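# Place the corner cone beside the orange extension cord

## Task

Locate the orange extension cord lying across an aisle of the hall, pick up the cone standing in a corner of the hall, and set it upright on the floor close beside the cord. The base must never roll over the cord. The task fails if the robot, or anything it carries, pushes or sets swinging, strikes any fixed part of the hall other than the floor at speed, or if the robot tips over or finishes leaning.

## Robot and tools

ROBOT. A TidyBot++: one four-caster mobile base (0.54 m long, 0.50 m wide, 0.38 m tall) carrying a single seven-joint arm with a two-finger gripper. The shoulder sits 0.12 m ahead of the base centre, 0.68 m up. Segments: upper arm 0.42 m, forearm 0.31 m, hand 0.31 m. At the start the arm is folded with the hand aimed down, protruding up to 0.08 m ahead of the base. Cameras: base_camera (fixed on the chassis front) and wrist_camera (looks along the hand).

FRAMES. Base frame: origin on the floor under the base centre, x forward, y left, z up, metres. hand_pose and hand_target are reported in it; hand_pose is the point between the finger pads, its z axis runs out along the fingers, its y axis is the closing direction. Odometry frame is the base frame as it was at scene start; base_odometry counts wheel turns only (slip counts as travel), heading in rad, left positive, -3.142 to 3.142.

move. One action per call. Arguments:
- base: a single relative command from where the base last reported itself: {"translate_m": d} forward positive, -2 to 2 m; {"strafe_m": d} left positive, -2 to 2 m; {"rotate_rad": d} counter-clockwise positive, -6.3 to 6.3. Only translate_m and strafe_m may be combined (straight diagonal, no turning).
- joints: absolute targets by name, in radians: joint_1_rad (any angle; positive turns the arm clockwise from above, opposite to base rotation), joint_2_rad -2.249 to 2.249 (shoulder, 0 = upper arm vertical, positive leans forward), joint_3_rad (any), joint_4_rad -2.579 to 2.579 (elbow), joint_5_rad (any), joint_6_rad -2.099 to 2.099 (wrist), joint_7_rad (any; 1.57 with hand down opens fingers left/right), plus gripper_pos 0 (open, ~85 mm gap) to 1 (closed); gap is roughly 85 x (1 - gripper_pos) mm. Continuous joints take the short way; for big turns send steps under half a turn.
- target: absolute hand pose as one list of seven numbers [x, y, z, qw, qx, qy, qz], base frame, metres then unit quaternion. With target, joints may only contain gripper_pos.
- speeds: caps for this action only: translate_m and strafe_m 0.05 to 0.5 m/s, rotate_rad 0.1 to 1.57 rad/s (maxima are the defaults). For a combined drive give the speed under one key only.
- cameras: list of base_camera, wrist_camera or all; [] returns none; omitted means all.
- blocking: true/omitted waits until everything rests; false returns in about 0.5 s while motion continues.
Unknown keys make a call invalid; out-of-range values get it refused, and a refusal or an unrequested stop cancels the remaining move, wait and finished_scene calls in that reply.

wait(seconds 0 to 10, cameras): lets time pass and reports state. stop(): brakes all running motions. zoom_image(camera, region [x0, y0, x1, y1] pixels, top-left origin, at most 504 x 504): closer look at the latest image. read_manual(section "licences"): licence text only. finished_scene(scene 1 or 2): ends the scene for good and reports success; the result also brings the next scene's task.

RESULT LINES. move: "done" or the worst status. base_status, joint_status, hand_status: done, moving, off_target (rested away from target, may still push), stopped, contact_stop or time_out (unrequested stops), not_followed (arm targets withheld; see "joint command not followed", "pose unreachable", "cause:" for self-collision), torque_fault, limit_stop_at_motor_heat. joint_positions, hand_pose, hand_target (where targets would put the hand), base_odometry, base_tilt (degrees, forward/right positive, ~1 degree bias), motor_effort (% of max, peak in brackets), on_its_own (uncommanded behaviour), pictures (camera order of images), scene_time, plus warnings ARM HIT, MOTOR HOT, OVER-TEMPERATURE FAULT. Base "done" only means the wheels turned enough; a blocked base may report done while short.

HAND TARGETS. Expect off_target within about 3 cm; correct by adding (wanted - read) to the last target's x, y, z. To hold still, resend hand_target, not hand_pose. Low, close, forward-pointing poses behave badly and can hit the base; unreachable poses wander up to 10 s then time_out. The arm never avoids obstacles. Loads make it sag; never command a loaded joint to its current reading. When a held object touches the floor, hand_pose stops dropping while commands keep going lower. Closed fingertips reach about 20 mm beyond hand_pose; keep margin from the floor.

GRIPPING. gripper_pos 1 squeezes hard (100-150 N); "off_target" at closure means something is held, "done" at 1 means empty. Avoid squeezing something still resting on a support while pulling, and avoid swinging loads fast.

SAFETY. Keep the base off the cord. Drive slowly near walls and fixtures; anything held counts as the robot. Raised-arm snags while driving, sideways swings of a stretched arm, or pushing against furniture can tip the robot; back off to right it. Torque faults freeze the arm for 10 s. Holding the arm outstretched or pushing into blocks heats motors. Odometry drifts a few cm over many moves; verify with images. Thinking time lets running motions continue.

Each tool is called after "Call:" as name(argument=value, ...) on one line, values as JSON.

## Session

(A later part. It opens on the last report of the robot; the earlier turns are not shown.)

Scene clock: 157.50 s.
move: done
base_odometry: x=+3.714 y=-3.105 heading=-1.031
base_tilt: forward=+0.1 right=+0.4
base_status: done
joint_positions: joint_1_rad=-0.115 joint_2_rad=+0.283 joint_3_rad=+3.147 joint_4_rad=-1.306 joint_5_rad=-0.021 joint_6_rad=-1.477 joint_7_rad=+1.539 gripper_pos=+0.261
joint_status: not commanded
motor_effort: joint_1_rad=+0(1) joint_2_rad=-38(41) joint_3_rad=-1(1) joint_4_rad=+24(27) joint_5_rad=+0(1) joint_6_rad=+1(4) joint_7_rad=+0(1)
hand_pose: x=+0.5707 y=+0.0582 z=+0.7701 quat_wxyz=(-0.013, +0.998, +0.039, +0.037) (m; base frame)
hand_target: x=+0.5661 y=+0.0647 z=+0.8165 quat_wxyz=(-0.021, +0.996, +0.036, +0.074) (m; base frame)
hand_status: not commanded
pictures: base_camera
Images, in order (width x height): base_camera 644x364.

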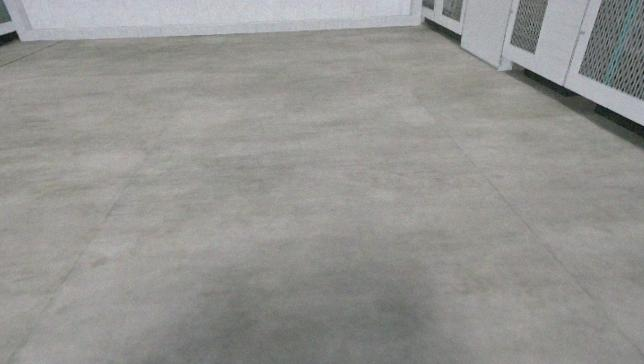

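Call:
move(base={"translate_m": -2.0}, cameras=[])

Call:
move(base={"translate_m": -2.0}, cameras=[])

Call:
move(base={"translate_m": -1.05, "strafe_m": 0.0}, cameras=["base_camera"])

Call:
move(base={"rotate_rad": 1.57}, speeds={"rotate_rad": 0.8}, cameras=["base_camera"])

Call:
move(base={"translate_m": 1.8}, cameras=["base_camera"])

Scene clock: 171.10 s.
move: done
base_odometry: x=+2.686 y=-1.389 heading=-1.031
base_tilt: forward=+0.1 right=+0.5
base_status: done
joint_positions: joint_1_rad=-0.115 joint_2_rad=+0.283 joint_3_rad=+3.146 joint_4_rad=-1.302 joint_5_rad=-0.021 joint_6_rad=-1.482 joint_7_rad=+1.539 gripper_pos=+0.262
joint_status: not commanded
motor_effort: joint_1_rad=+0(3) joint_2_rad=-38(42) joint_3_rad=-1(3) joint_4_rad=+24(27) joint_5_rad=+0(3) joint_6_rad=+3(5) joint_7_rad=+0(1)
hand_pose: x=+0.5704 y=+0.0583 z=+0.7709 quat_wxyz=(-0.013, +0.999, +0.039, +0.036) (m; base frame)
hand_target: x=+0.5661 y=+0.0647 z=+0.8165 quat_wxyz=(-0.021, +0.996, +0.036, +0.074) (m; base frame)
hand_status: not commanded
pictures: none
No camera images: "cameras" was empty.

Scene clock: 176.43 s.
move: done
base_odometry: x=+1.658 y=+0.327 heading=-1.031
base_tilt: forward=+0.1 right=+0.4
base_status: done
joint_positions: joint_1_rad=-0.115 joint_2_rad=+0.283 joint_3_rad=+3.146 joint_4_rad=-1.302 joint_5_rad=-0.021 joint_6_rad=-1.483 joint_7_rad=+1.539 gripper_pos=+0.262
joint_status: not commanded
motor_effort: joint_1_rad=+0(1) joint_2_rad=-38(41) joint_3_rad=+0(2) joint_4_rad=+24(26) joint_5_rad=+0(1) joint_6_rad=+2(4) joint_7_rad=+1(1)
hand_pose: x=+0.5702 y=+0.0583 z=+0.7711 quat_wxyz=(-0.013, +0.999, +0.039, +0.036) (m; base frame)
hand_target: x=+0.5661 y=+0.0647 z=+0.8165 quat_wxyz=(-0.021, +0.996, +0.036, +0.074) (m; base frame)
hand_status: not commanded
pictures: none
No camera images: "cameras" was empty.

Scene clock: 179.87 s.
move: done
base_odometry: x=+1.117 y=+1.227 heading=-1.031
base_tilt: forward=+0.0 right=+0.4
base_status: done
joint_positions: joint_1_rad=-0.115 joint_2_rad=+0.283 joint_3_rad=+3.146 joint_4_rad=-1.302 joint_5_rad=-0.021 joint_6_rad=-1.483 joint_7_rad=+1.539 gripper_pos=+0.262
joint_status: not commanded
motor_effort: joint_1_rad=+0(1) joint_2_rad=-37(41) joint_3_rad=+0(1) joint_4_rad=+25(27) joint_5_rad=+0(1) joint_6_rad=+3(4) joint_7_rad=+0(1)
hand_pose: x=+0.5701 y=+0.0583 z=+0.7713 quat_wxyz=(-0.013, +0.999, +0.039, +0.036) (m; base frame)
hand_target: x=+0.5661 y=+0.0647 z=+0.8165 quat_wxyz=(-0.021, +0.996, +0.036, +0.074) (m; base frame)
hand_status: not commanded
pictures: base_camera
Images, in order (width x height): base_camera 644x364.

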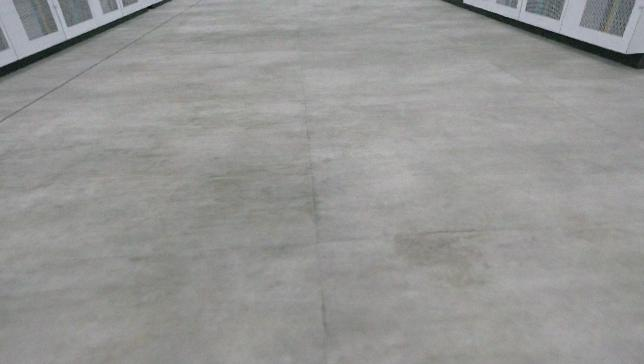

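Scene clock: 182.63 s.
move: done
base_odometry: x=+1.117 y=+1.227 heading=+0.539
base_tilt: forward=+0.1 right=+0.4
base_status: done
joint_positions: joint_1_rad=-0.122 joint_2_rad=+0.283 joint_3_rad=+3.141 joint_4_rad=-1.302 joint_5_rad=-0.023 joint_6_rad=-1.483 joint_7_rad=+1.539 gripper_pos=+0.262
joint_status: not commanded
motor_effort: joint_1_rad=+0(4) joint_2_rad=-38(39) joint_3_rad=-1(4) joint_4_rad=+25(26) joint_5_rad=+0(4) joint_6_rad=+2(3) joint_7_rad=+0(1)
hand_pose: x=+0.5692 y=+0.0644 z=+0.7713 quat_wxyz=(-0.014, +0.998, +0.045, +0.036) (m; base frame)
hand_target: x=+0.5661 y=+0.0647 z=+0.8165 quat_wxyz=(-0.021, +0.996, +0.036, +0.074) (m; base frame)
hand_status: not commanded
pictures: base_camera
Images, in order (width x height): base_camera 644x364.

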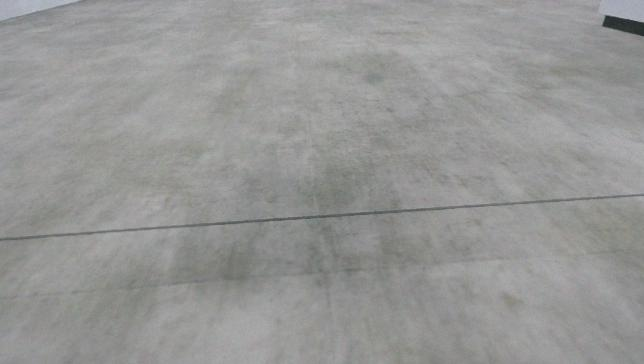

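Scene clock: 187.57 s.
move: done
base_odometry: x=+2.661 y=+2.153 heading=+0.540
base_tilt: forward=+0.1 right=+0.5
base_status: done
joint_positions: joint_1_rad=-0.122 joint_2_rad=+0.282 joint_3_rad=+3.141 joint_4_rad=-1.301 joint_5_rad=-0.023 joint_6_rad=-1.483 joint_7_rad=+1.539 gripper_pos=+0.262
joint_status: not commanded
motor_effort: joint_1_rad=-1(1) joint_2_rad=-39(41) joint_3_rad=-1(1) joint_4_rad=+23(27) joint_5_rad=-1(1) joint_6_rad=+2(5) joint_7_rad=+1(1)
hand_pose: x=+0.5692 y=+0.0644 z=+0.7716 quat_wxyz=(-0.014, +0.998, +0.045, +0.036) (m; base frame)
hand_target: x=+0.5661 y=+0.0647 z=+0.8165 quat_wxyz=(-0.021, +0.996, +0.036, +0.074) (m; base frame)
hand_status: not commanded
pictures: base_camera
Images, in order (width x height): base_camera 644x364.

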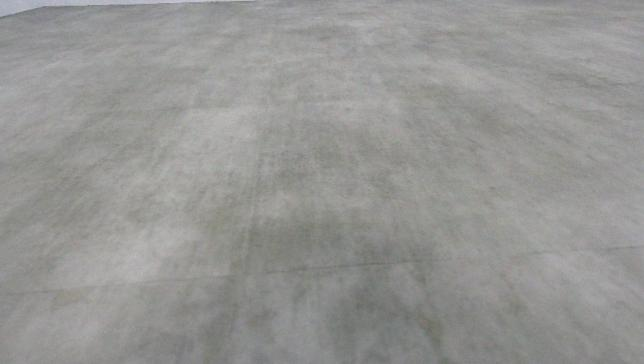

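Call:
move(base={"rotate_rad": -1.1}, speeds={"rotate_rad": 0.8})

Scene clock: 191.90 s.
move: done
base_odometry: x=+2.661 y=+2.153 heading=-0.560
base_tilt: forward=+0.1 right=+0.4
base_status: done
joint_positions: joint_1_rad=-0.117 joint_2_rad=+0.282 joint_3_rad=+3.145 joint_4_rad=-1.301 joint_5_rad=-0.023 joint_6_rad=-1.483 joint_7_rad=+1.539 gripper_pos=+0.262
joint_status: not commanded
motor_effort: joint_1_rad=-1(5) joint_2_rad=-38(39) joint_3_rad=-1(4) joint_4_rad=+25(25) joint_5_rad=+0(5) joint_6_rad=+2(3) joint_7_rad=+1(1)
hand_pose: x=+0.5698 y=+0.0602 z=+0.7716 quat_wxyz=(-0.014, +0.998, +0.040, +0.036) (m; base frame)
hand_target: x=+0.5661 y=+0.0647 z=+0.8165 quat_wxyz=(-0.021, +0.996, +0.036, +0.074) (m; base frame)
hand_status: not commanded
pictures: base_camera, wrist_camera
Images, in order (width x height): base_camera 644x364, wrist_camera 644x476.

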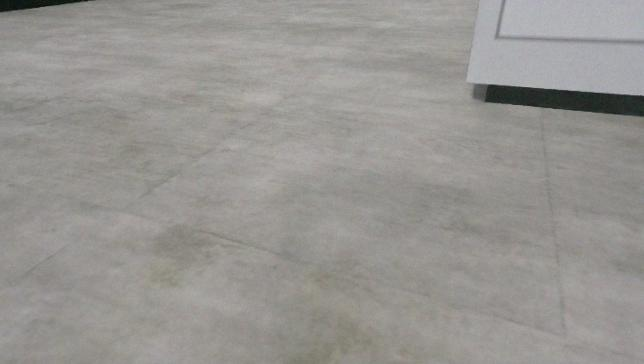

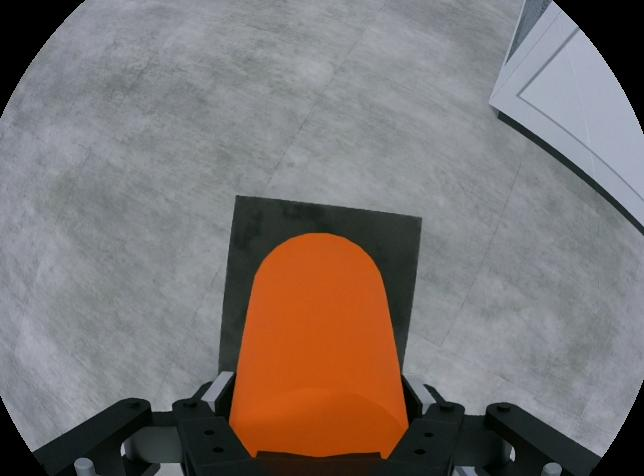

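Call:
move(base={"translate_m": 0.45, "strafe_m": 0.75}, cameras=[])

Call:
move(base={"rotate_rad": -0.47}, speeds={"rotate_rad": 0.8})

Scene clock: 201.90 s.
move: done
base_odometry: x=+3.441 y=+2.549 heading=-0.560
base_tilt: forward=+0.1 right=+0.4
base_status: done
joint_positions: joint_1_rad=-0.118 joint_2_rad=+0.282 joint_3_rad=+3.145 joint_4_rad=-1.301 joint_5_rad=-0.023 joint_6_rad=-1.484 joint_7_rad=+1.539 gripper_pos=+0.262
joint_status: not commanded
motor_effort: joint_1_rad=+0(3) joint_2_rad=-38(41) joint_3_rad=-1(3) joint_4_rad=+25(27) joint_5_rad=+0(4) joint_6_rad=+2(5) joint_7_rad=+1(1)
hand_pose: x=+0.5695 y=+0.0606 z=+0.7716 quat_wxyz=(-0.014, +0.998, +0.041, +0.036) (m; base frame)
hand_target: x=+0.5661 y=+0.0647 z=+0.8165 quat_wxyz=(-0.021, +0.996, +0.036, +0.074) (m; base frame)
hand_status: not commanded
pictures: none
No camera images: "cameras" was empty.

Scene clock: 203.27 s.
move: done
base_odometry: x=+3.441 y=+2.549 heading=-1.030
base_tilt: forward=+0.1 right=+0.5
base_status: done
joint_positions: joint_1_rad=-0.111 joint_2_rad=+0.282 joint_3_rad=+3.150 joint_4_rad=-1.301 joint_5_rad=-0.015 joint_6_rad=-1.484 joint_7_rad=+1.539 gripper_pos=+0.262
joint_status: not commanded
motor_effort: joint_1_rad=+0(5) joint_2_rad=-38(39) joint_3_rad=-1(5) joint_4_rad=+24(25) joint_5_rad=-1(5) joint_6_rad=+2(3) joint_7_rad=+0(1)
hand_pose: x=+0.5706 y=+0.0527 z=+0.7715 quat_wxyz=(-0.009, +0.999, +0.035, +0.036) (m; base frame)
hand_target: x=+0.5661 y=+0.0647 z=+0.8165 quat_wxyz=(-0.021, +0.996, +0.036, +0.074) (m; base frame)
hand_status: not commanded
pictures: base_camera, wrist_camera
Images, in order (width x height): base_camera 644x364, wrist_camera 644x476.

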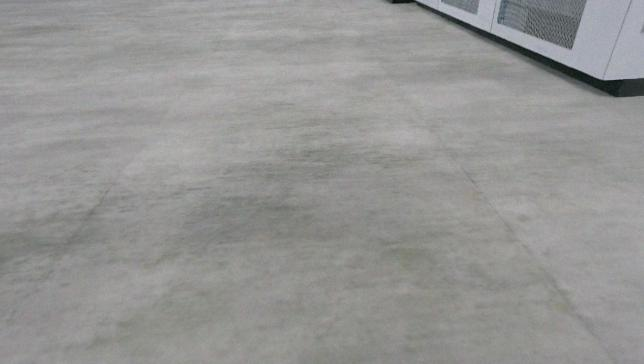

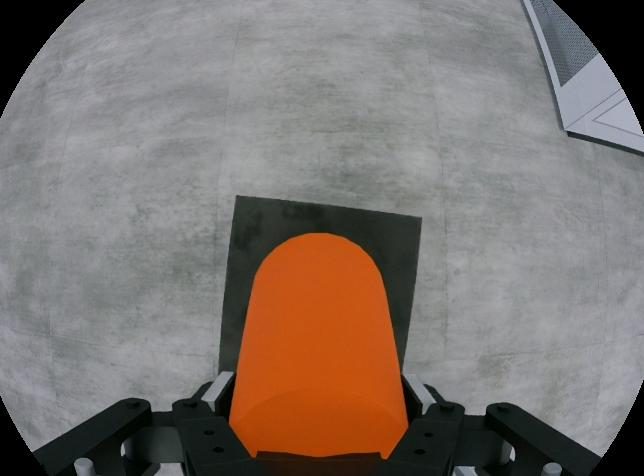

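Call:
move(base={"translate_m": 2.0, "strafe_m": 0.2}, cameras=["base_camera"])

Scene clock: 210.70 s.
move: done
base_odometry: x=+4.641 y=+0.936 heading=-1.031
base_tilt: forward=+0.1 right=+0.4
base_status: done
joint_positions: joint_1_rad=-0.111 joint_2_rad=+0.282 joint_3_rad=+3.150 joint_4_rad=-1.301 joint_5_rad=-0.015 joint_6_rad=-1.484 joint_7_rad=+1.539 gripper_pos=+0.262
joint_status: not commanded
motor_effort: joint_1_rad=+0(1) joint_2_rad=-38(41) joint_3_rad=-1(1) joint_4_rad=+25(27) joint_5_rad=+0(1) joint_6_rad=+2(4) joint_7_rad=+0(1)
hand_pose: x=+0.5705 y=+0.0527 z=+0.7717 quat_wxyz=(-0.009, +0.999, +0.035, +0.037) (m; base frame)
hand_target: x=+0.5661 y=+0.0647 z=+0.8165 quat_wxyz=(-0.021, +0.996, +0.036, +0.074) (m; base frame)
hand_status: not commanded
pictures: base_camera
Images, in order (width x height): base_camera 644x364.

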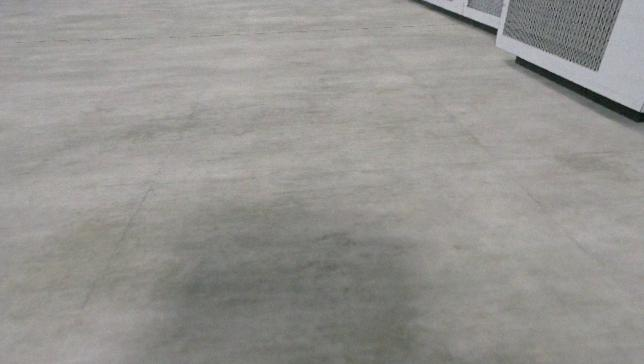

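Call:
move(base={"translate_m": 1.9}, cameras=["base_camera"])

Scene clock: 218.00 s.
move: done
base_odometry: x=+5.619 y=-0.693 heading=-1.030
base_tilt: forward=+0.1 right=+0.4
base_status: done
joint_positions: joint_1_rad=-0.111 joint_2_rad=+0.282 joint_3_rad=+3.150 joint_4_rad=-1.301 joint_5_rad=-0.015 joint_6_rad=-1.485 joint_7_rad=+1.539 gripper_pos=+0.262
joint_status: not commanded
motor_effort: joint_1_rad=+0(1) joint_2_rad=-39(41) joint_3_rad=-1(1) joint_4_rad=+25(27) joint_5_rad=+0(1) joint_6_rad=+1(5) joint_7_rad=+1(1)
hand_pose: x=+0.5703 y=+0.0527 z=+0.7718 quat_wxyz=(-0.009, +0.999, +0.035, +0.036) (m; base frame)
hand_target: x=+0.5661 y=+0.0647 z=+0.8165 quat_wxyz=(-0.021, +0.996, +0.036, +0.074) (m; base frame)
hand_status: not commanded
pictures: base_camera
Images, in order (width x height): base_camera 644x364.

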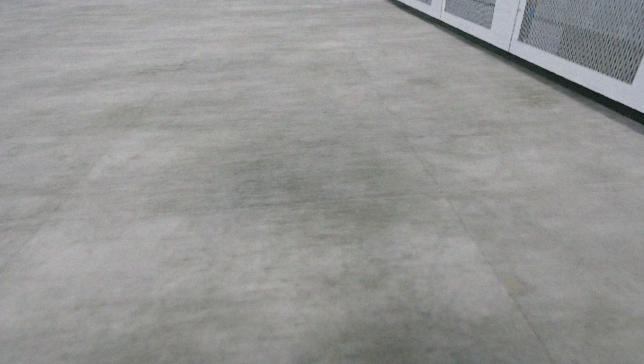

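Call:
move(base={"translate_m": 1.6}, cameras=["base_camera"])

Scene clock: 224.57 s.
move: done
base_odometry: x=+6.443 y=-2.065 heading=-1.030
base_tilt: forward=+0.1 right=+0.5
base_status: done
joint_positions: joint_1_rad=-0.111 joint_2_rad=+0.281 joint_3_rad=+3.150 joint_4_rad=-1.301 joint_5_rad=-0.015 joint_6_rad=-1.486 joint_7_rad=+1.539 gripper_pos=+0.262
joint_status: not commanded
motor_effort: joint_1_rad=+0(1) joint_2_rad=-38(41) joint_3_rad=-1(1) joint_4_rad=+25(26) joint_5_rad=+0(1) joint_6_rad=+2(4) joint_7_rad=+1(1)
hand_pose: x=+0.5701 y=+0.0527 z=+0.7719 quat_wxyz=(-0.009, +0.999, +0.035, +0.036) (m; base frame)
hand_target: x=+0.5661 y=+0.0647 z=+0.8165 quat_wxyz=(-0.021, +0.996, +0.036, +0.074) (m; base frame)
hand_status: not commanded
pictures: base_camera
Images, in order (width x height): base_camera 644x364.

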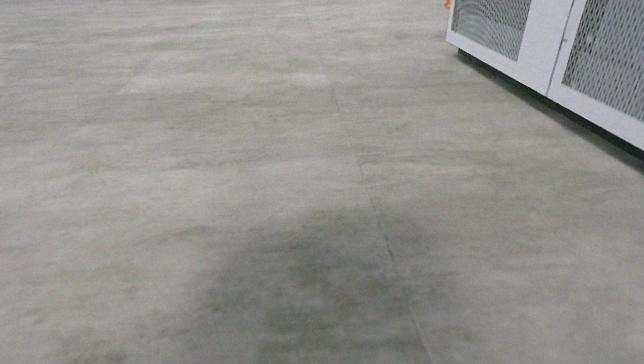

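Orange at the rack end. Zoom.

Call:
zoom_image(camera="base_camera", region=[280, 0, 540, 100])

Scaled by 1.938.

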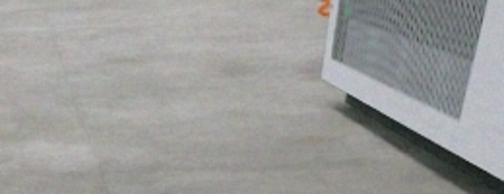

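Call:
move(base={"translate_m": 0.9, "strafe_m": 0.2}, cameras=["base_camera"])

Call:
move(base={"rotate_rad": -0.5}, speeds={"rotate_rad": 0.8})

Scene clock: 234.87 s.
move: done
base_odometry: x=+7.078 y=-2.734 heading=-1.030
base_tilt: forward=+0.1 right=+0.4
base_status: done
joint_positions: joint_1_rad=-0.111 joint_2_rad=+0.281 joint_3_rad=+3.150 joint_4_rad=-1.301 joint_5_rad=-0.015 joint_6_rad=-1.486 joint_7_rad=+1.539 gripper_pos=+0.262
joint_status: not commanded
motor_effort: joint_1_rad=+0(1) joint_2_rad=-38(41) joint_3_rad=+0(2) joint_4_rad=+24(26) joint_5_rad=+0(2) joint_6_rad=+1(5) joint_7_rad=+1(1)
hand_pose: x=+0.5700 y=+0.0527 z=+0.7720 quat_wxyz=(-0.009, +0.999, +0.035, +0.036) (m; base frame)
hand_target: x=+0.5661 y=+0.0647 z=+0.8165 quat_wxyz=(-0.021, +0.996, +0.036, +0.074) (m; base frame)
hand_status: not commanded
pictures: base_camera
Images, in order (width x height): base_camera 644x364.

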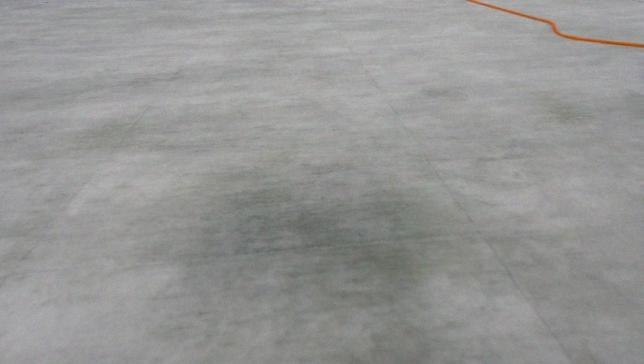

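Scene clock: 236.30 s.
move: done
base_odometry: x=+7.078 y=-2.734 heading=-1.530
base_tilt: forward=+0.1 right=+0.5
base_status: done
joint_positions: joint_1_rad=-0.111 joint_2_rad=+0.281 joint_3_rad=+3.150 joint_4_rad=-1.301 joint_5_rad=-0.014 joint_6_rad=-1.486 joint_7_rad=+1.539 gripper_pos=+0.262
joint_status: not commanded
motor_effort: joint_1_rad=-1(4) joint_2_rad=-38(39) joint_3_rad=-1(4) joint_4_rad=+25(25) joint_5_rad=-1(4) joint_6_rad=+3(3) joint_7_rad=+1(1)
hand_pose: x=+0.5699 y=+0.0529 z=+0.7720 quat_wxyz=(-0.008, +0.999, +0.035, +0.036) (m; base frame)
hand_target: x=+0.5661 y=+0.0647 z=+0.8165 quat_wxyz=(-0.021, +0.996, +0.036, +0.074) (m; base frame)
hand_status: not commanded
pictures: base_camera, wrist_camera
Images, in order (width x height): base_camera 644x364, wrist_camera 644x476.

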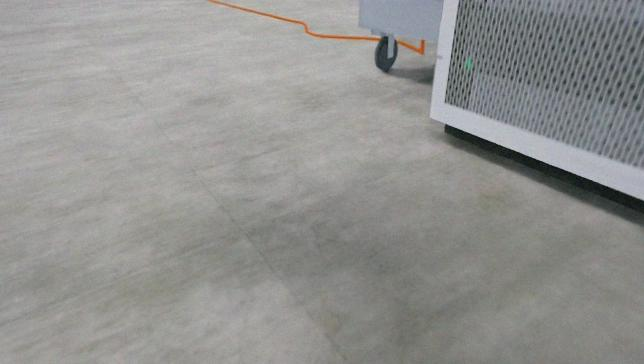

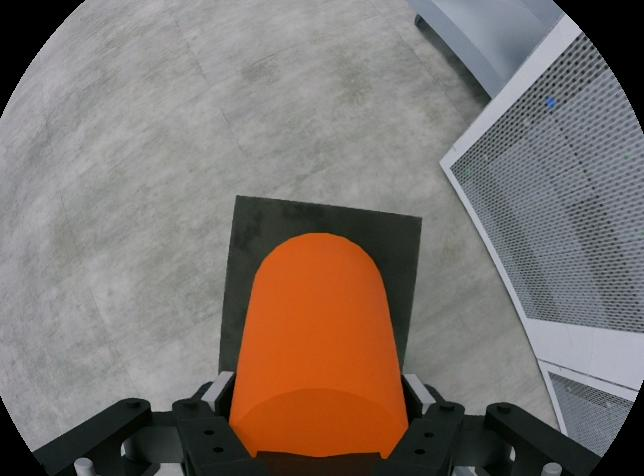

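Call:
move(base={"translate_m": 1.7, "strafe_m": 0.95}, cameras=["base_camera"])

Call:
move(base={"rotate_rad": -0.8}, speeds={"rotate_rad": 0.8})

Scene clock: 253.67 s.
move: done
base_odometry: x=+8.095 y=-4.395 heading=-1.531
base_tilt: forward=+0.1 right=+0.5
base_status: done
joint_positions: joint_1_rad=-0.111 joint_2_rad=+0.281 joint_3_rad=+3.150 joint_4_rad=-1.301 joint_5_rad=-0.014 joint_6_rad=-1.486 joint_7_rad=+1.539 gripper_pos=+0.262
joint_status: not commanded
motor_effort: joint_1_rad=+0(2) joint_2_rad=-38(41) joint_3_rad=+0(2) joint_4_rad=+24(27) joint_5_rad=+0(2) joint_6_rad=+2(5) joint_7_rad=+0(1)
hand_pose: x=+0.5699 y=+0.0529 z=+0.7721 quat_wxyz=(-0.008, +0.999, +0.035, +0.036) (m; base frame)
hand_target: x=+0.5661 y=+0.0647 z=+0.8165 quat_wxyz=(-0.021, +0.996, +0.036, +0.074) (m; base frame)
hand_status: not commanded
pictures: base_camera
Images, in order (width x height): base_camera 644x364.

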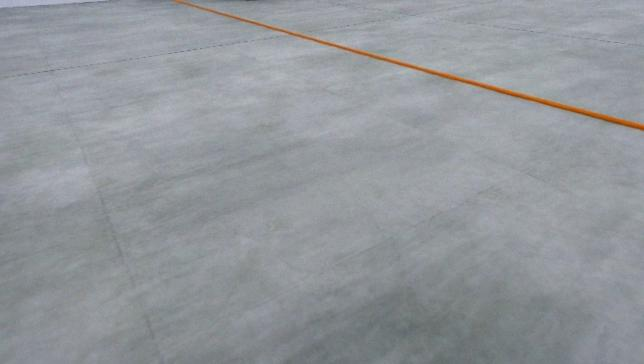

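Scene clock: 255.47 s.
move: done
base_odometry: x=+8.095 y=-4.395 heading=-2.331
base_tilt: forward=+0.1 right=+0.5
base_status: done
joint_positions: joint_1_rad=-0.114 joint_2_rad=+0.281 joint_3_rad=+3.147 joint_4_rad=-1.301 joint_5_rad=-0.018 joint_6_rad=-1.486 joint_7_rad=+1.539 gripper_pos=+0.262
joint_status: not commanded
motor_effort: joint_1_rad=+0(4) joint_2_rad=-38(39) joint_3_rad=-1(4) joint_4_rad=+25(25) joint_5_rad=+0(4) joint_6_rad=+2(3) joint_7_rad=+1(1)
hand_pose: x=+0.5695 y=+0.0564 z=+0.7722 quat_wxyz=(-0.011, +0.999, +0.038, +0.036) (m; base frame)
hand_target: x=+0.5661 y=+0.0647 z=+0.8165 quat_wxyz=(-0.021, +0.996, +0.036, +0.074) (m; base frame)
hand_status: not commanded
pictures: base_camera, wrist_camera
Images, in order (width x height): base_camera 644x364, wrist_camera 644x476.

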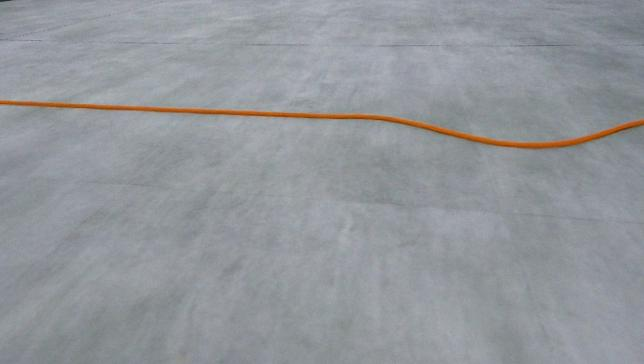

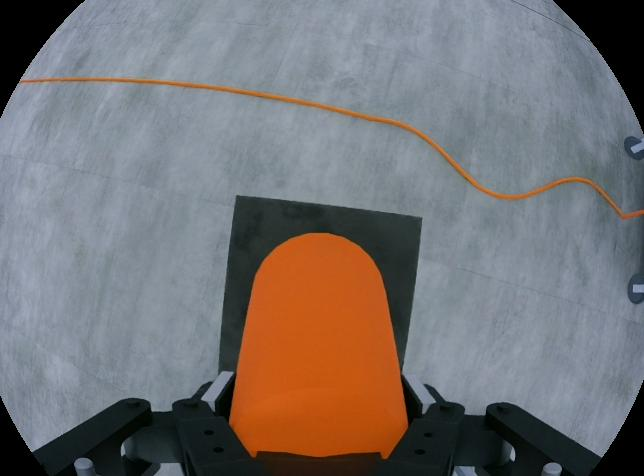

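Call:
move(base={"translate_m": 0.33}, speeds={"translate_m": 0.2}, cameras=["base_camera"])

Call:
move(joints={"joint_2_rad": 0.43, "joint_4_rad": -1.7, "joint_6_rad": -0.95}, cameras=["base_camera"])

Call:
move(joints={"joint_2_rad": 0.57, "joint_4_rad": -1.86, "joint_6_rad": -0.64})

Scene clock: 265.40 s.
move: done
base_odometry: x=+7.867 y=-4.635 heading=-2.331
base_tilt: forward=+0.1 right=+0.5
base_status: done
joint_positions: joint_1_rad=-0.114 joint_2_rad=+0.281 joint_3_rad=+3.147 joint_4_rad=-1.301 joint_5_rad=-0.018 joint_6_rad=-1.487 joint_7_rad=+1.539 gripper_pos=+0.262
joint_status: not commanded
motor_effort: joint_1_rad=+0(1) joint_2_rad=-38(40) joint_3_rad=-1(1) joint_4_rad=+25(28) joint_5_rad=+0(1) joint_6_rad=+1(5) joint_7_rad=+0(1)
hand_pose: x=+0.5695 y=+0.0564 z=+0.7723 quat_wxyz=(-0.011, +0.999, +0.038, +0.036) (m; base frame)
hand_target: x=+0.5661 y=+0.0647 z=+0.8165 quat_wxyz=(-0.021, +0.996, +0.036, +0.074) (m; base frame)
hand_status: not commanded
pictures: base_camera
Images, in order (width x height): base_camera 644x364.

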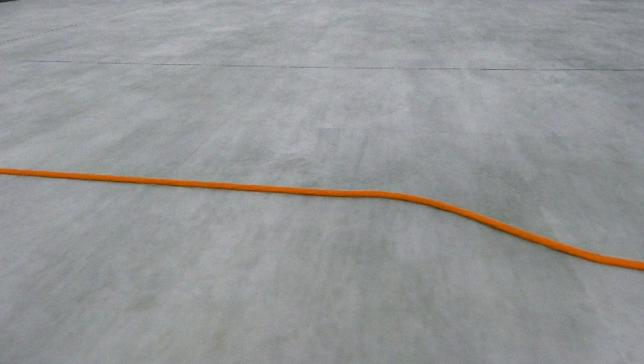

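Scene clock: 267.33 s.
move: off_target
base_odometry: x=+7.867 y=-4.635 heading=-2.331
base_tilt: forward=+0.1 right=+0.5
base_status: not commanded
joint_positions: joint_1_rad=-0.114 joint_2_rad=+0.477 joint_3_rad=+3.147 joint_4_rad=-1.719 joint_5_rad=-0.018 joint_6_rad=-1.024 joint_7_rad=+1.539 gripper_pos=+0.262
joint_status: joint_2_rad off_target (ended at +0.477, target +0.430); the others done
motor_effort: joint_1_rad=+0(1) joint_2_rad=-39(44) joint_3_rad=-1(1) joint_4_rad=+17(24) joint_5_rad=+0(1) joint_6_rad=-2(4) joint_7_rad=+0(1)
hand_pose: x=+0.5397 y=+0.0521 z=+0.5614 quat_wxyz=(-0.003, +0.999, +0.034, -0.039) (m; base frame)
hand_target: x=+0.5757 y=+0.0641 z=+0.5869 quat_wxyz=(-0.015, +0.999, +0.028, +0.030) (m; base frame)
hand_status: not commanded
pictures: base_camera
Images, in order (width x height): base_camera 644x364.

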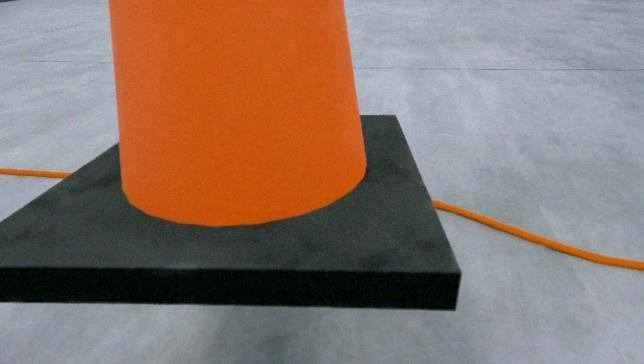

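Scene clock: 268.87 s.
move: off_target
base_odometry: x=+7.867 y=-4.635 heading=-2.331
base_tilt: forward=+0.1 right=+0.4
base_status: not commanded
joint_positions: joint_1_rad=-0.114 joint_2_rad=+0.624 joint_3_rad=+3.147 joint_4_rad=-1.873 joint_5_rad=-0.018 joint_6_rad=-0.709 joint_7_rad=+1.539 gripper_pos=+0.262
joint_status: joint_2_rad off_target (ended at +0.624, target +0.570); the others done
motor_effort: joint_1_rad=+0(1) joint_2_rad=-40(44) joint_3_rad=-1(2) joint_4_rad=+12(18) joint_5_rad=+1(1) joint_6_rad=-2(4) joint_7_rad=+0(1)
hand_pose: x=+0.5305 y=+0.0497 z=+0.4614 quat_wxyz=(-0.002, +0.999, +0.032, -0.033) (m; base frame)
hand_target: x=+0.5696 y=+0.0613 z=+0.4875 quat_wxyz=(-0.012, +0.999, +0.024, +0.035) (m; base frame)
hand_status: not commanded
pictures: base_camera, wrist_camera
Images, in order (width x height): base_camera 644x364, wrist_camera 644x476.

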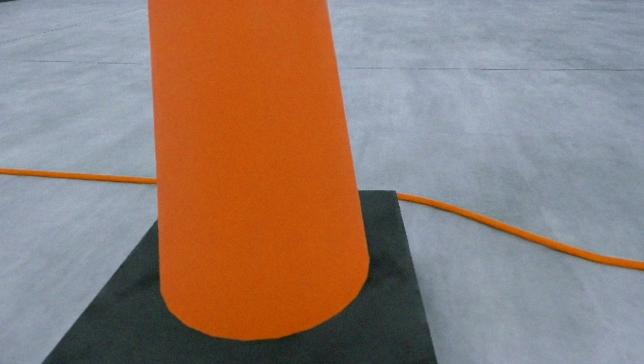

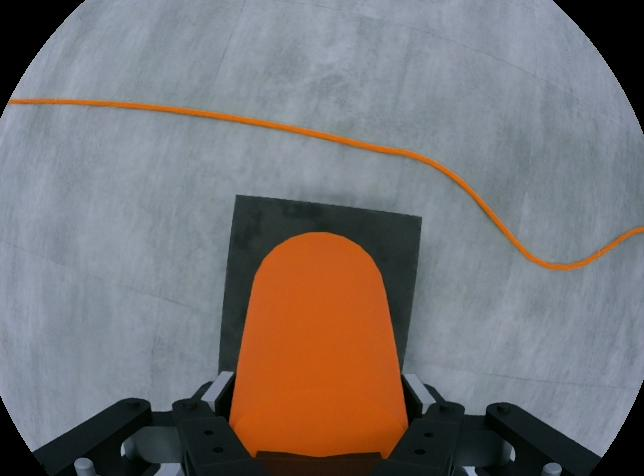

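Call:
move(base={"translate_m": 0.035}, speeds={"translate_m": 0.1}, joints={"joint_2_rad": 0.64, "joint_4_rad": -1.885, "joint_6_rad": -0.58})

Scene clock: 277.27 s.
move: off_target
base_odometry: x=+7.843 y=-4.660 heading=-2.332
base_tilt: forward=+0.1 right=+0.4
base_status: done
joint_positions: joint_1_rad=-0.114 joint_2_rad=+0.685 joint_3_rad=+3.147 joint_4_rad=-1.890 joint_5_rad=-0.018 joint_6_rad=-0.640 joint_7_rad=+1.539 gripper_pos=+0.262
joint_status: joint_2_rad off_target (ended at +0.685, target +0.640); the others done
motor_effort: joint_1_rad=+0(1) joint_2_rad=-41(43) joint_3_rad=-1(2) joint_4_rad=+11(15) joint_5_rad=+1(1) joint_6_rad=-2(5) joint_7_rad=+0(1)
hand_pose: x=+0.5280 y=+0.0491 z=+0.4317 quat_wxyz=(-0.001, +0.999, +0.032, -0.037) (m; base frame)
hand_target: x=+0.5595 y=+0.0596 z=+0.4518 quat_wxyz=(-0.010, +1.000, +0.024, +0.018) (m; base frame)
hand_status: not commanded
pictures: base_camera, wrist_camera
Images, in order (width x height): base_camera 644x364, wrist_camera 644x476.

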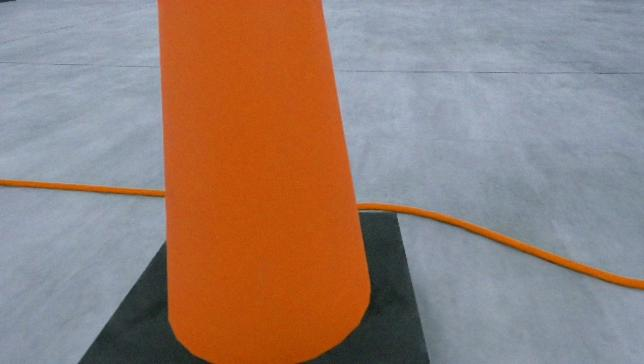

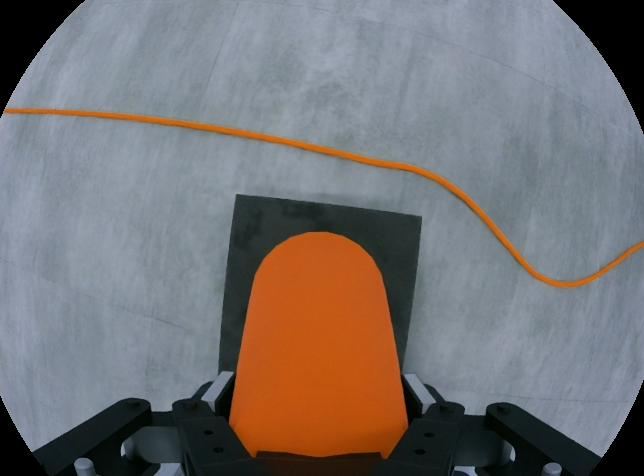

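Call:
move(joints={"joint_2_rad": 0.67, "joint_4_rad": -1.89, "joint_6_rad": -0.44}, cameras=[])

Call:
move(joints={"joint_2_rad": 0.71, "joint_4_rad": -1.90, "joint_6_rad": -0.39}, cameras=["base_camera"])

Scene clock: 283.70 s.
move: off_target
base_odometry: x=+7.843 y=-4.660 heading=-2.332
base_tilt: forward=+0.1 right=+0.4
base_status: not commanded
joint_positions: joint_1_rad=-0.114 joint_2_rad=+0.717 joint_3_rad=+3.147 joint_4_rad=-1.904 joint_5_rad=-0.018 joint_6_rad=-0.511 joint_7_rad=+1.539 gripper_pos=+0.262
joint_status: joint_2_rad off_target (ended at +0.717, target +0.670); the others done
motor_effort: joint_1_rad=+0(0) joint_2_rad=-43(44) joint_3_rad=-1(2) joint_4_rad=+12(14) joint_5_rad=+0(1) joint_6_rad=+1(4) joint_7_rad=+0(1)
hand_pose: x=+0.5520 y=+0.0511 z=+0.4151 quat_wxyz=(-0.003, +0.999, +0.031, +0.005) (m; base frame)
hand_target: x=+0.5929 y=+0.0625 z=+0.4408 quat_wxyz=(-0.013, +0.997, +0.023, +0.070) (m; base frame)
hand_status: not commanded
pictures: none
No camera images: "cameras" was empty.

Scene clock: 284.40 s.
move: off_target
base_odometry: x=+7.843 y=-4.660 heading=-2.332
base_tilt: forward=+0.1 right=+0.5
base_status: not commanded
joint_positions: joint_1_rad=-0.114 joint_2_rad=+0.750 joint_3_rad=+3.147 joint_4_rad=-1.907 joint_5_rad=-0.018 joint_6_rad=-0.468 joint_7_rad=+1.539 gripper_pos=+0.262
joint_status: joint_2_rad off_target (ended at +0.750, target +0.710); the others done
motor_effort: joint_1_rad=+1(2) joint_2_rad=-39(44) joint_3_rad=+0(1) joint_4_rad=+8(12) joint_5_rad=+1(1) joint_6_rad=+0(2) joint_7_rad=+0(1)
hand_pose: x=+0.5545 y=+0.0511 z=+0.4001 quat_wxyz=(-0.003, +0.999, +0.031, +0.008) (m; base frame)
hand_target: x=+0.5926 y=+0.0620 z=+0.4218 quat_wxyz=(-0.013, +0.997, +0.023, +0.070) (m; base frame)
hand_status: not commanded
pictures: base_camera
Images, in order (width x height): base_camera 644x364.

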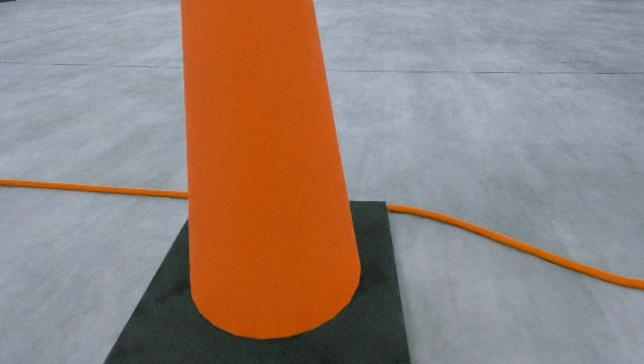

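Call:
move(joints={"joint_2_rad": 0.735, "joint_4_rad": -1.905, "joint_6_rad": -0.39})

Call:
zoom_image(camera="base_camera", region=[320, 150, 480, 280])

Scene clock: 293.67 s.
move: done
base_odometry: x=+7.843 y=-4.660 heading=-2.332
base_tilt: forward=+0.1 right=+0.5
base_status: not commanded
joint_positions: joint_1_rad=-0.114 joint_2_rad=+0.751 joint_3_rad=+3.147 joint_4_rad=-1.907 joint_5_rad=-0.018 joint_6_rad=-0.467 joint_7_rad=+1.539 gripper_pos=+0.262
joint_status: all done
motor_effort: joint_1_rad=+1(1) joint_2_rad=-36(40) joint_3_rad=+0(1) joint_4_rad=+7(11) joint_5_rad=+1(1) joint_6_rad=+0(2) joint_7_rad=+0(1)
hand_pose: x=+0.5546 y=+0.0511 z=+0.3999 quat_wxyz=(-0.003, +0.999, +0.031, +0.008) (m; base frame)
hand_target: x=+0.5831 y=+0.0609 z=+0.4090 quat_wxyz=(-0.011, +0.998, +0.023, +0.055) (m; base frame)
hand_status: not commanded
pictures: base_camera, wrist_camera
Images, in order (width x height): base_camera 644x364, wrist_camera 644x476.

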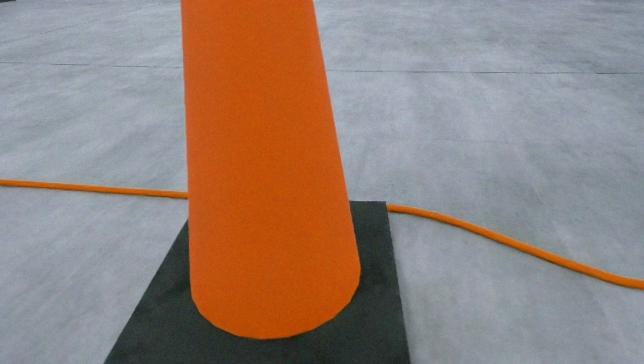

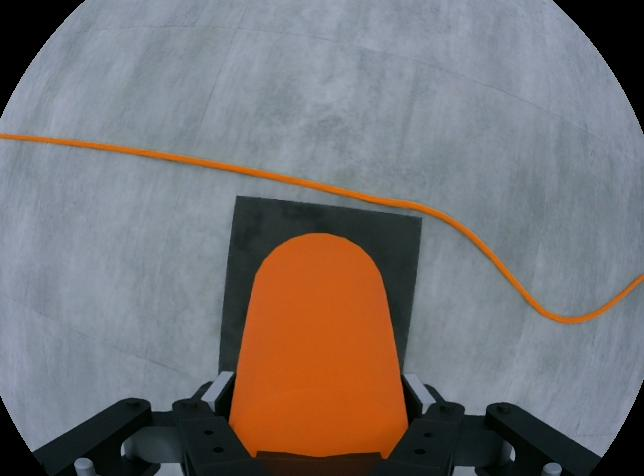

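Scaled by 3.150.

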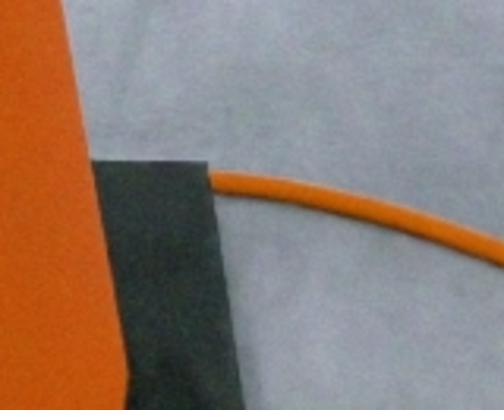

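Call:
move(joints={"gripper_pos": 0}, cameras=[])

Call:
move(joints={"joint_2_rad": 0.63, "joint_4_rad": -1.91, "joint_6_rad": -0.52}, cameras=[])

Call:
move(joints={"joint_2_rad": 0.43, "joint_4_rad": -1.76, "joint_6_rad": -0.88})

Call:
move(base={"translate_m": -0.35})

Scene clock: 301.00 s.
move: done
base_odometry: x=+7.843 y=-4.660 heading=-2.332
base_tilt: forward=+0.1 right=+0.5
base_status: not commanded
joint_positions: joint_1_rad=-0.115 joint_2_rad=+0.748 joint_3_rad=+3.146 joint_4_rad=-1.907 joint_5_rad=-0.018 joint_6_rad=-0.467 joint_7_rad=+1.539 gripper_pos=+0.000
joint_status: all done
motor_effort: joint_1_rad=+0(2) joint_2_rad=-34(41) joint_3_rad=-1(2) joint_4_rad=+7(10) joint_5_rad=+1(2) joint_6_rad=+0(1) joint_7_rad=+0(1)
hand_pose: x=+0.5553 y=+0.0517 z=+0.4010 quat_wxyz=(-0.003, +0.999, +0.032, +0.010) (m; base frame)
hand_target: x=+0.5831 y=+0.0609 z=+0.4090 quat_wxyz=(-0.011, +0.998, +0.023, +0.055) (m; base frame)
hand_status: not commanded
pictures: none
No camera images: "cameras" was empty.

Scene clock: 301.97 s.
move: done
base_odometry: x=+7.843 y=-4.660 heading=-2.332
base_tilt: forward=+0.1 right=+0.4
base_status: not commanded
joint_positions: joint_1_rad=-0.115 joint_2_rad=+0.642 joint_3_rad=+3.146 joint_4_rad=-1.907 joint_5_rad=-0.018 joint_6_rad=-0.473 joint_7_rad=+1.539 gripper_pos=+0.000
joint_status: all done
motor_effort: joint_1_rad=+0(0) joint_2_rad=-32(36) joint_3_rad=+0(1) joint_4_rad=+9(10) joint_5_rad=+1(1) joint_6_rad=+1(1) joint_7_rad=+1(1)
hand_pose: x=+0.5805 y=+0.0546 z=+0.4487 quat_wxyz=(-0.007, +0.998, +0.032, +0.059) (m; base frame)
hand_target: x=+0.5663 y=+0.0600 z=+0.4524 quat_wxyz=(-0.011, +0.999, +0.023, +0.040) (m; base frame)
hand_status: not commanded
pictures: none
No camera images: "cameras" was empty.

Scene clock: 303.50 s.
move: done
base_odometry: x=+7.843 y=-4.660 heading=-2.332
base_tilt: forward=+0.1 right=+0.4
base_status: not commanded
joint_positions: joint_1_rad=-0.115 joint_2_rad=+0.437 joint_3_rad=+3.146 joint_4_rad=-1.775 joint_5_rad=-0.018 joint_6_rad=-0.793 joint_7_rad=+1.539 gripper_pos=+0.000
joint_status: all done
motor_effort: joint_1_rad=+0(1) joint_2_rad=-30(36) joint_3_rad=+0(1) joint_4_rad=+13(15) joint_5_rad=+0(1) joint_6_rad=+1(2) joint_7_rad=+1(1)
hand_pose: x=+0.5879 y=+0.0571 z=+0.5664 quat_wxyz=(-0.011, +0.997, +0.033, +0.067) (m; base frame)
hand_target: x=+0.5684 y=+0.0628 z=+0.5714 quat_wxyz=(-0.015, +0.999, +0.027, +0.035) (m; base frame)
hand_status: not commanded
pictures: base_camera, wrist_camera
Images, in order (width x height): base_camera 644x364, wrist_camera 644x476.

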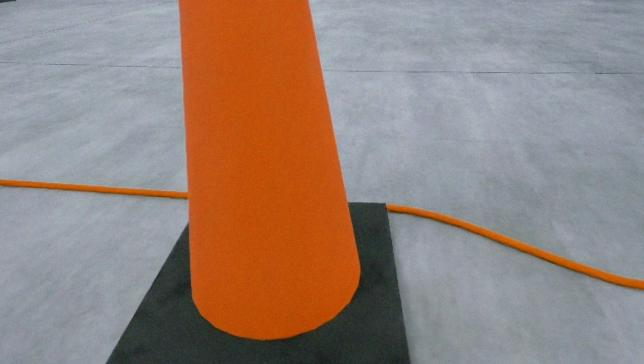

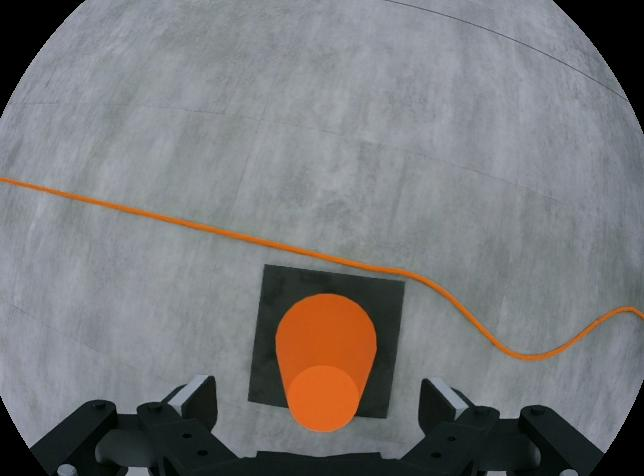

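Scene clock: 305.60 s.
move: done
base_odometry: x=+8.084 y=-4.407 heading=-2.332
base_tilt: forward=+0.1 right=+0.5
base_status: done
joint_positions: joint_1_rad=-0.115 joint_2_rad=+0.436 joint_3_rad=+3.146 joint_4_rad=-1.772 joint_5_rad=-0.018 joint_6_rad=-0.803 joint_7_rad=+1.539 gripper_pos=+0.000
joint_status: not commanded
motor_effort: joint_1_rad=+0(2) joint_2_rad=-30(33) joint_3_rad=-1(2) joint_4_rad=+14(15) joint_5_rad=+1(1) joint_6_rad=+0(2) joint_7_rad=+1(1)
hand_pose: x=+0.5863 y=+0.0571 z=+0.5672 quat_wxyz=(-0.010, +0.997, +0.033, +0.064) (m; base frame)
hand_target: x=+0.5684 y=+0.0628 z=+0.5714 quat_wxyz=(-0.015, +0.999, +0.027, +0.035) (m; base frame)
hand_status: not commanded
pictures: base_camera, wrist_camera
Images, in order (width x height): base_camera 644x364, wrist_camera 644x476.

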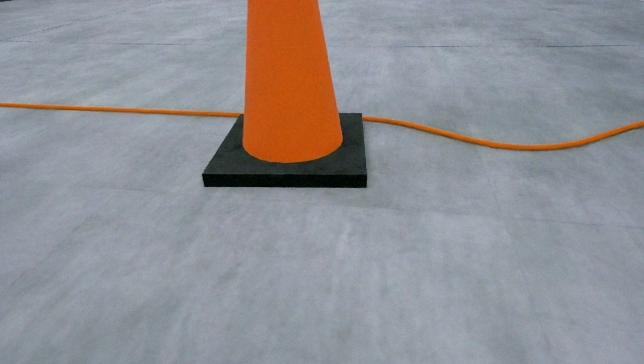

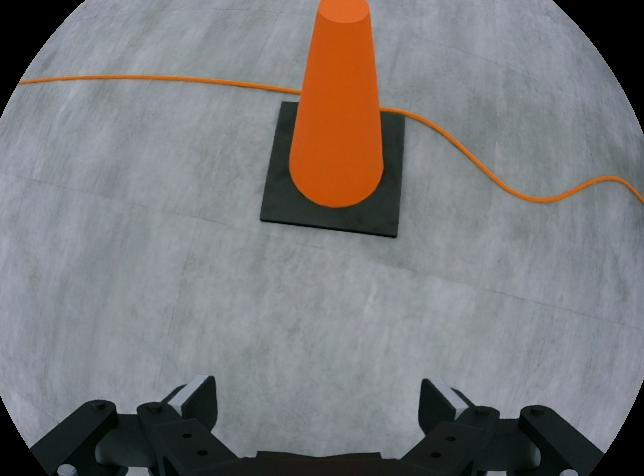

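Cone stands beside the cord.

Call:
finished_scene(scene=2)

The scene is finished: the task was done.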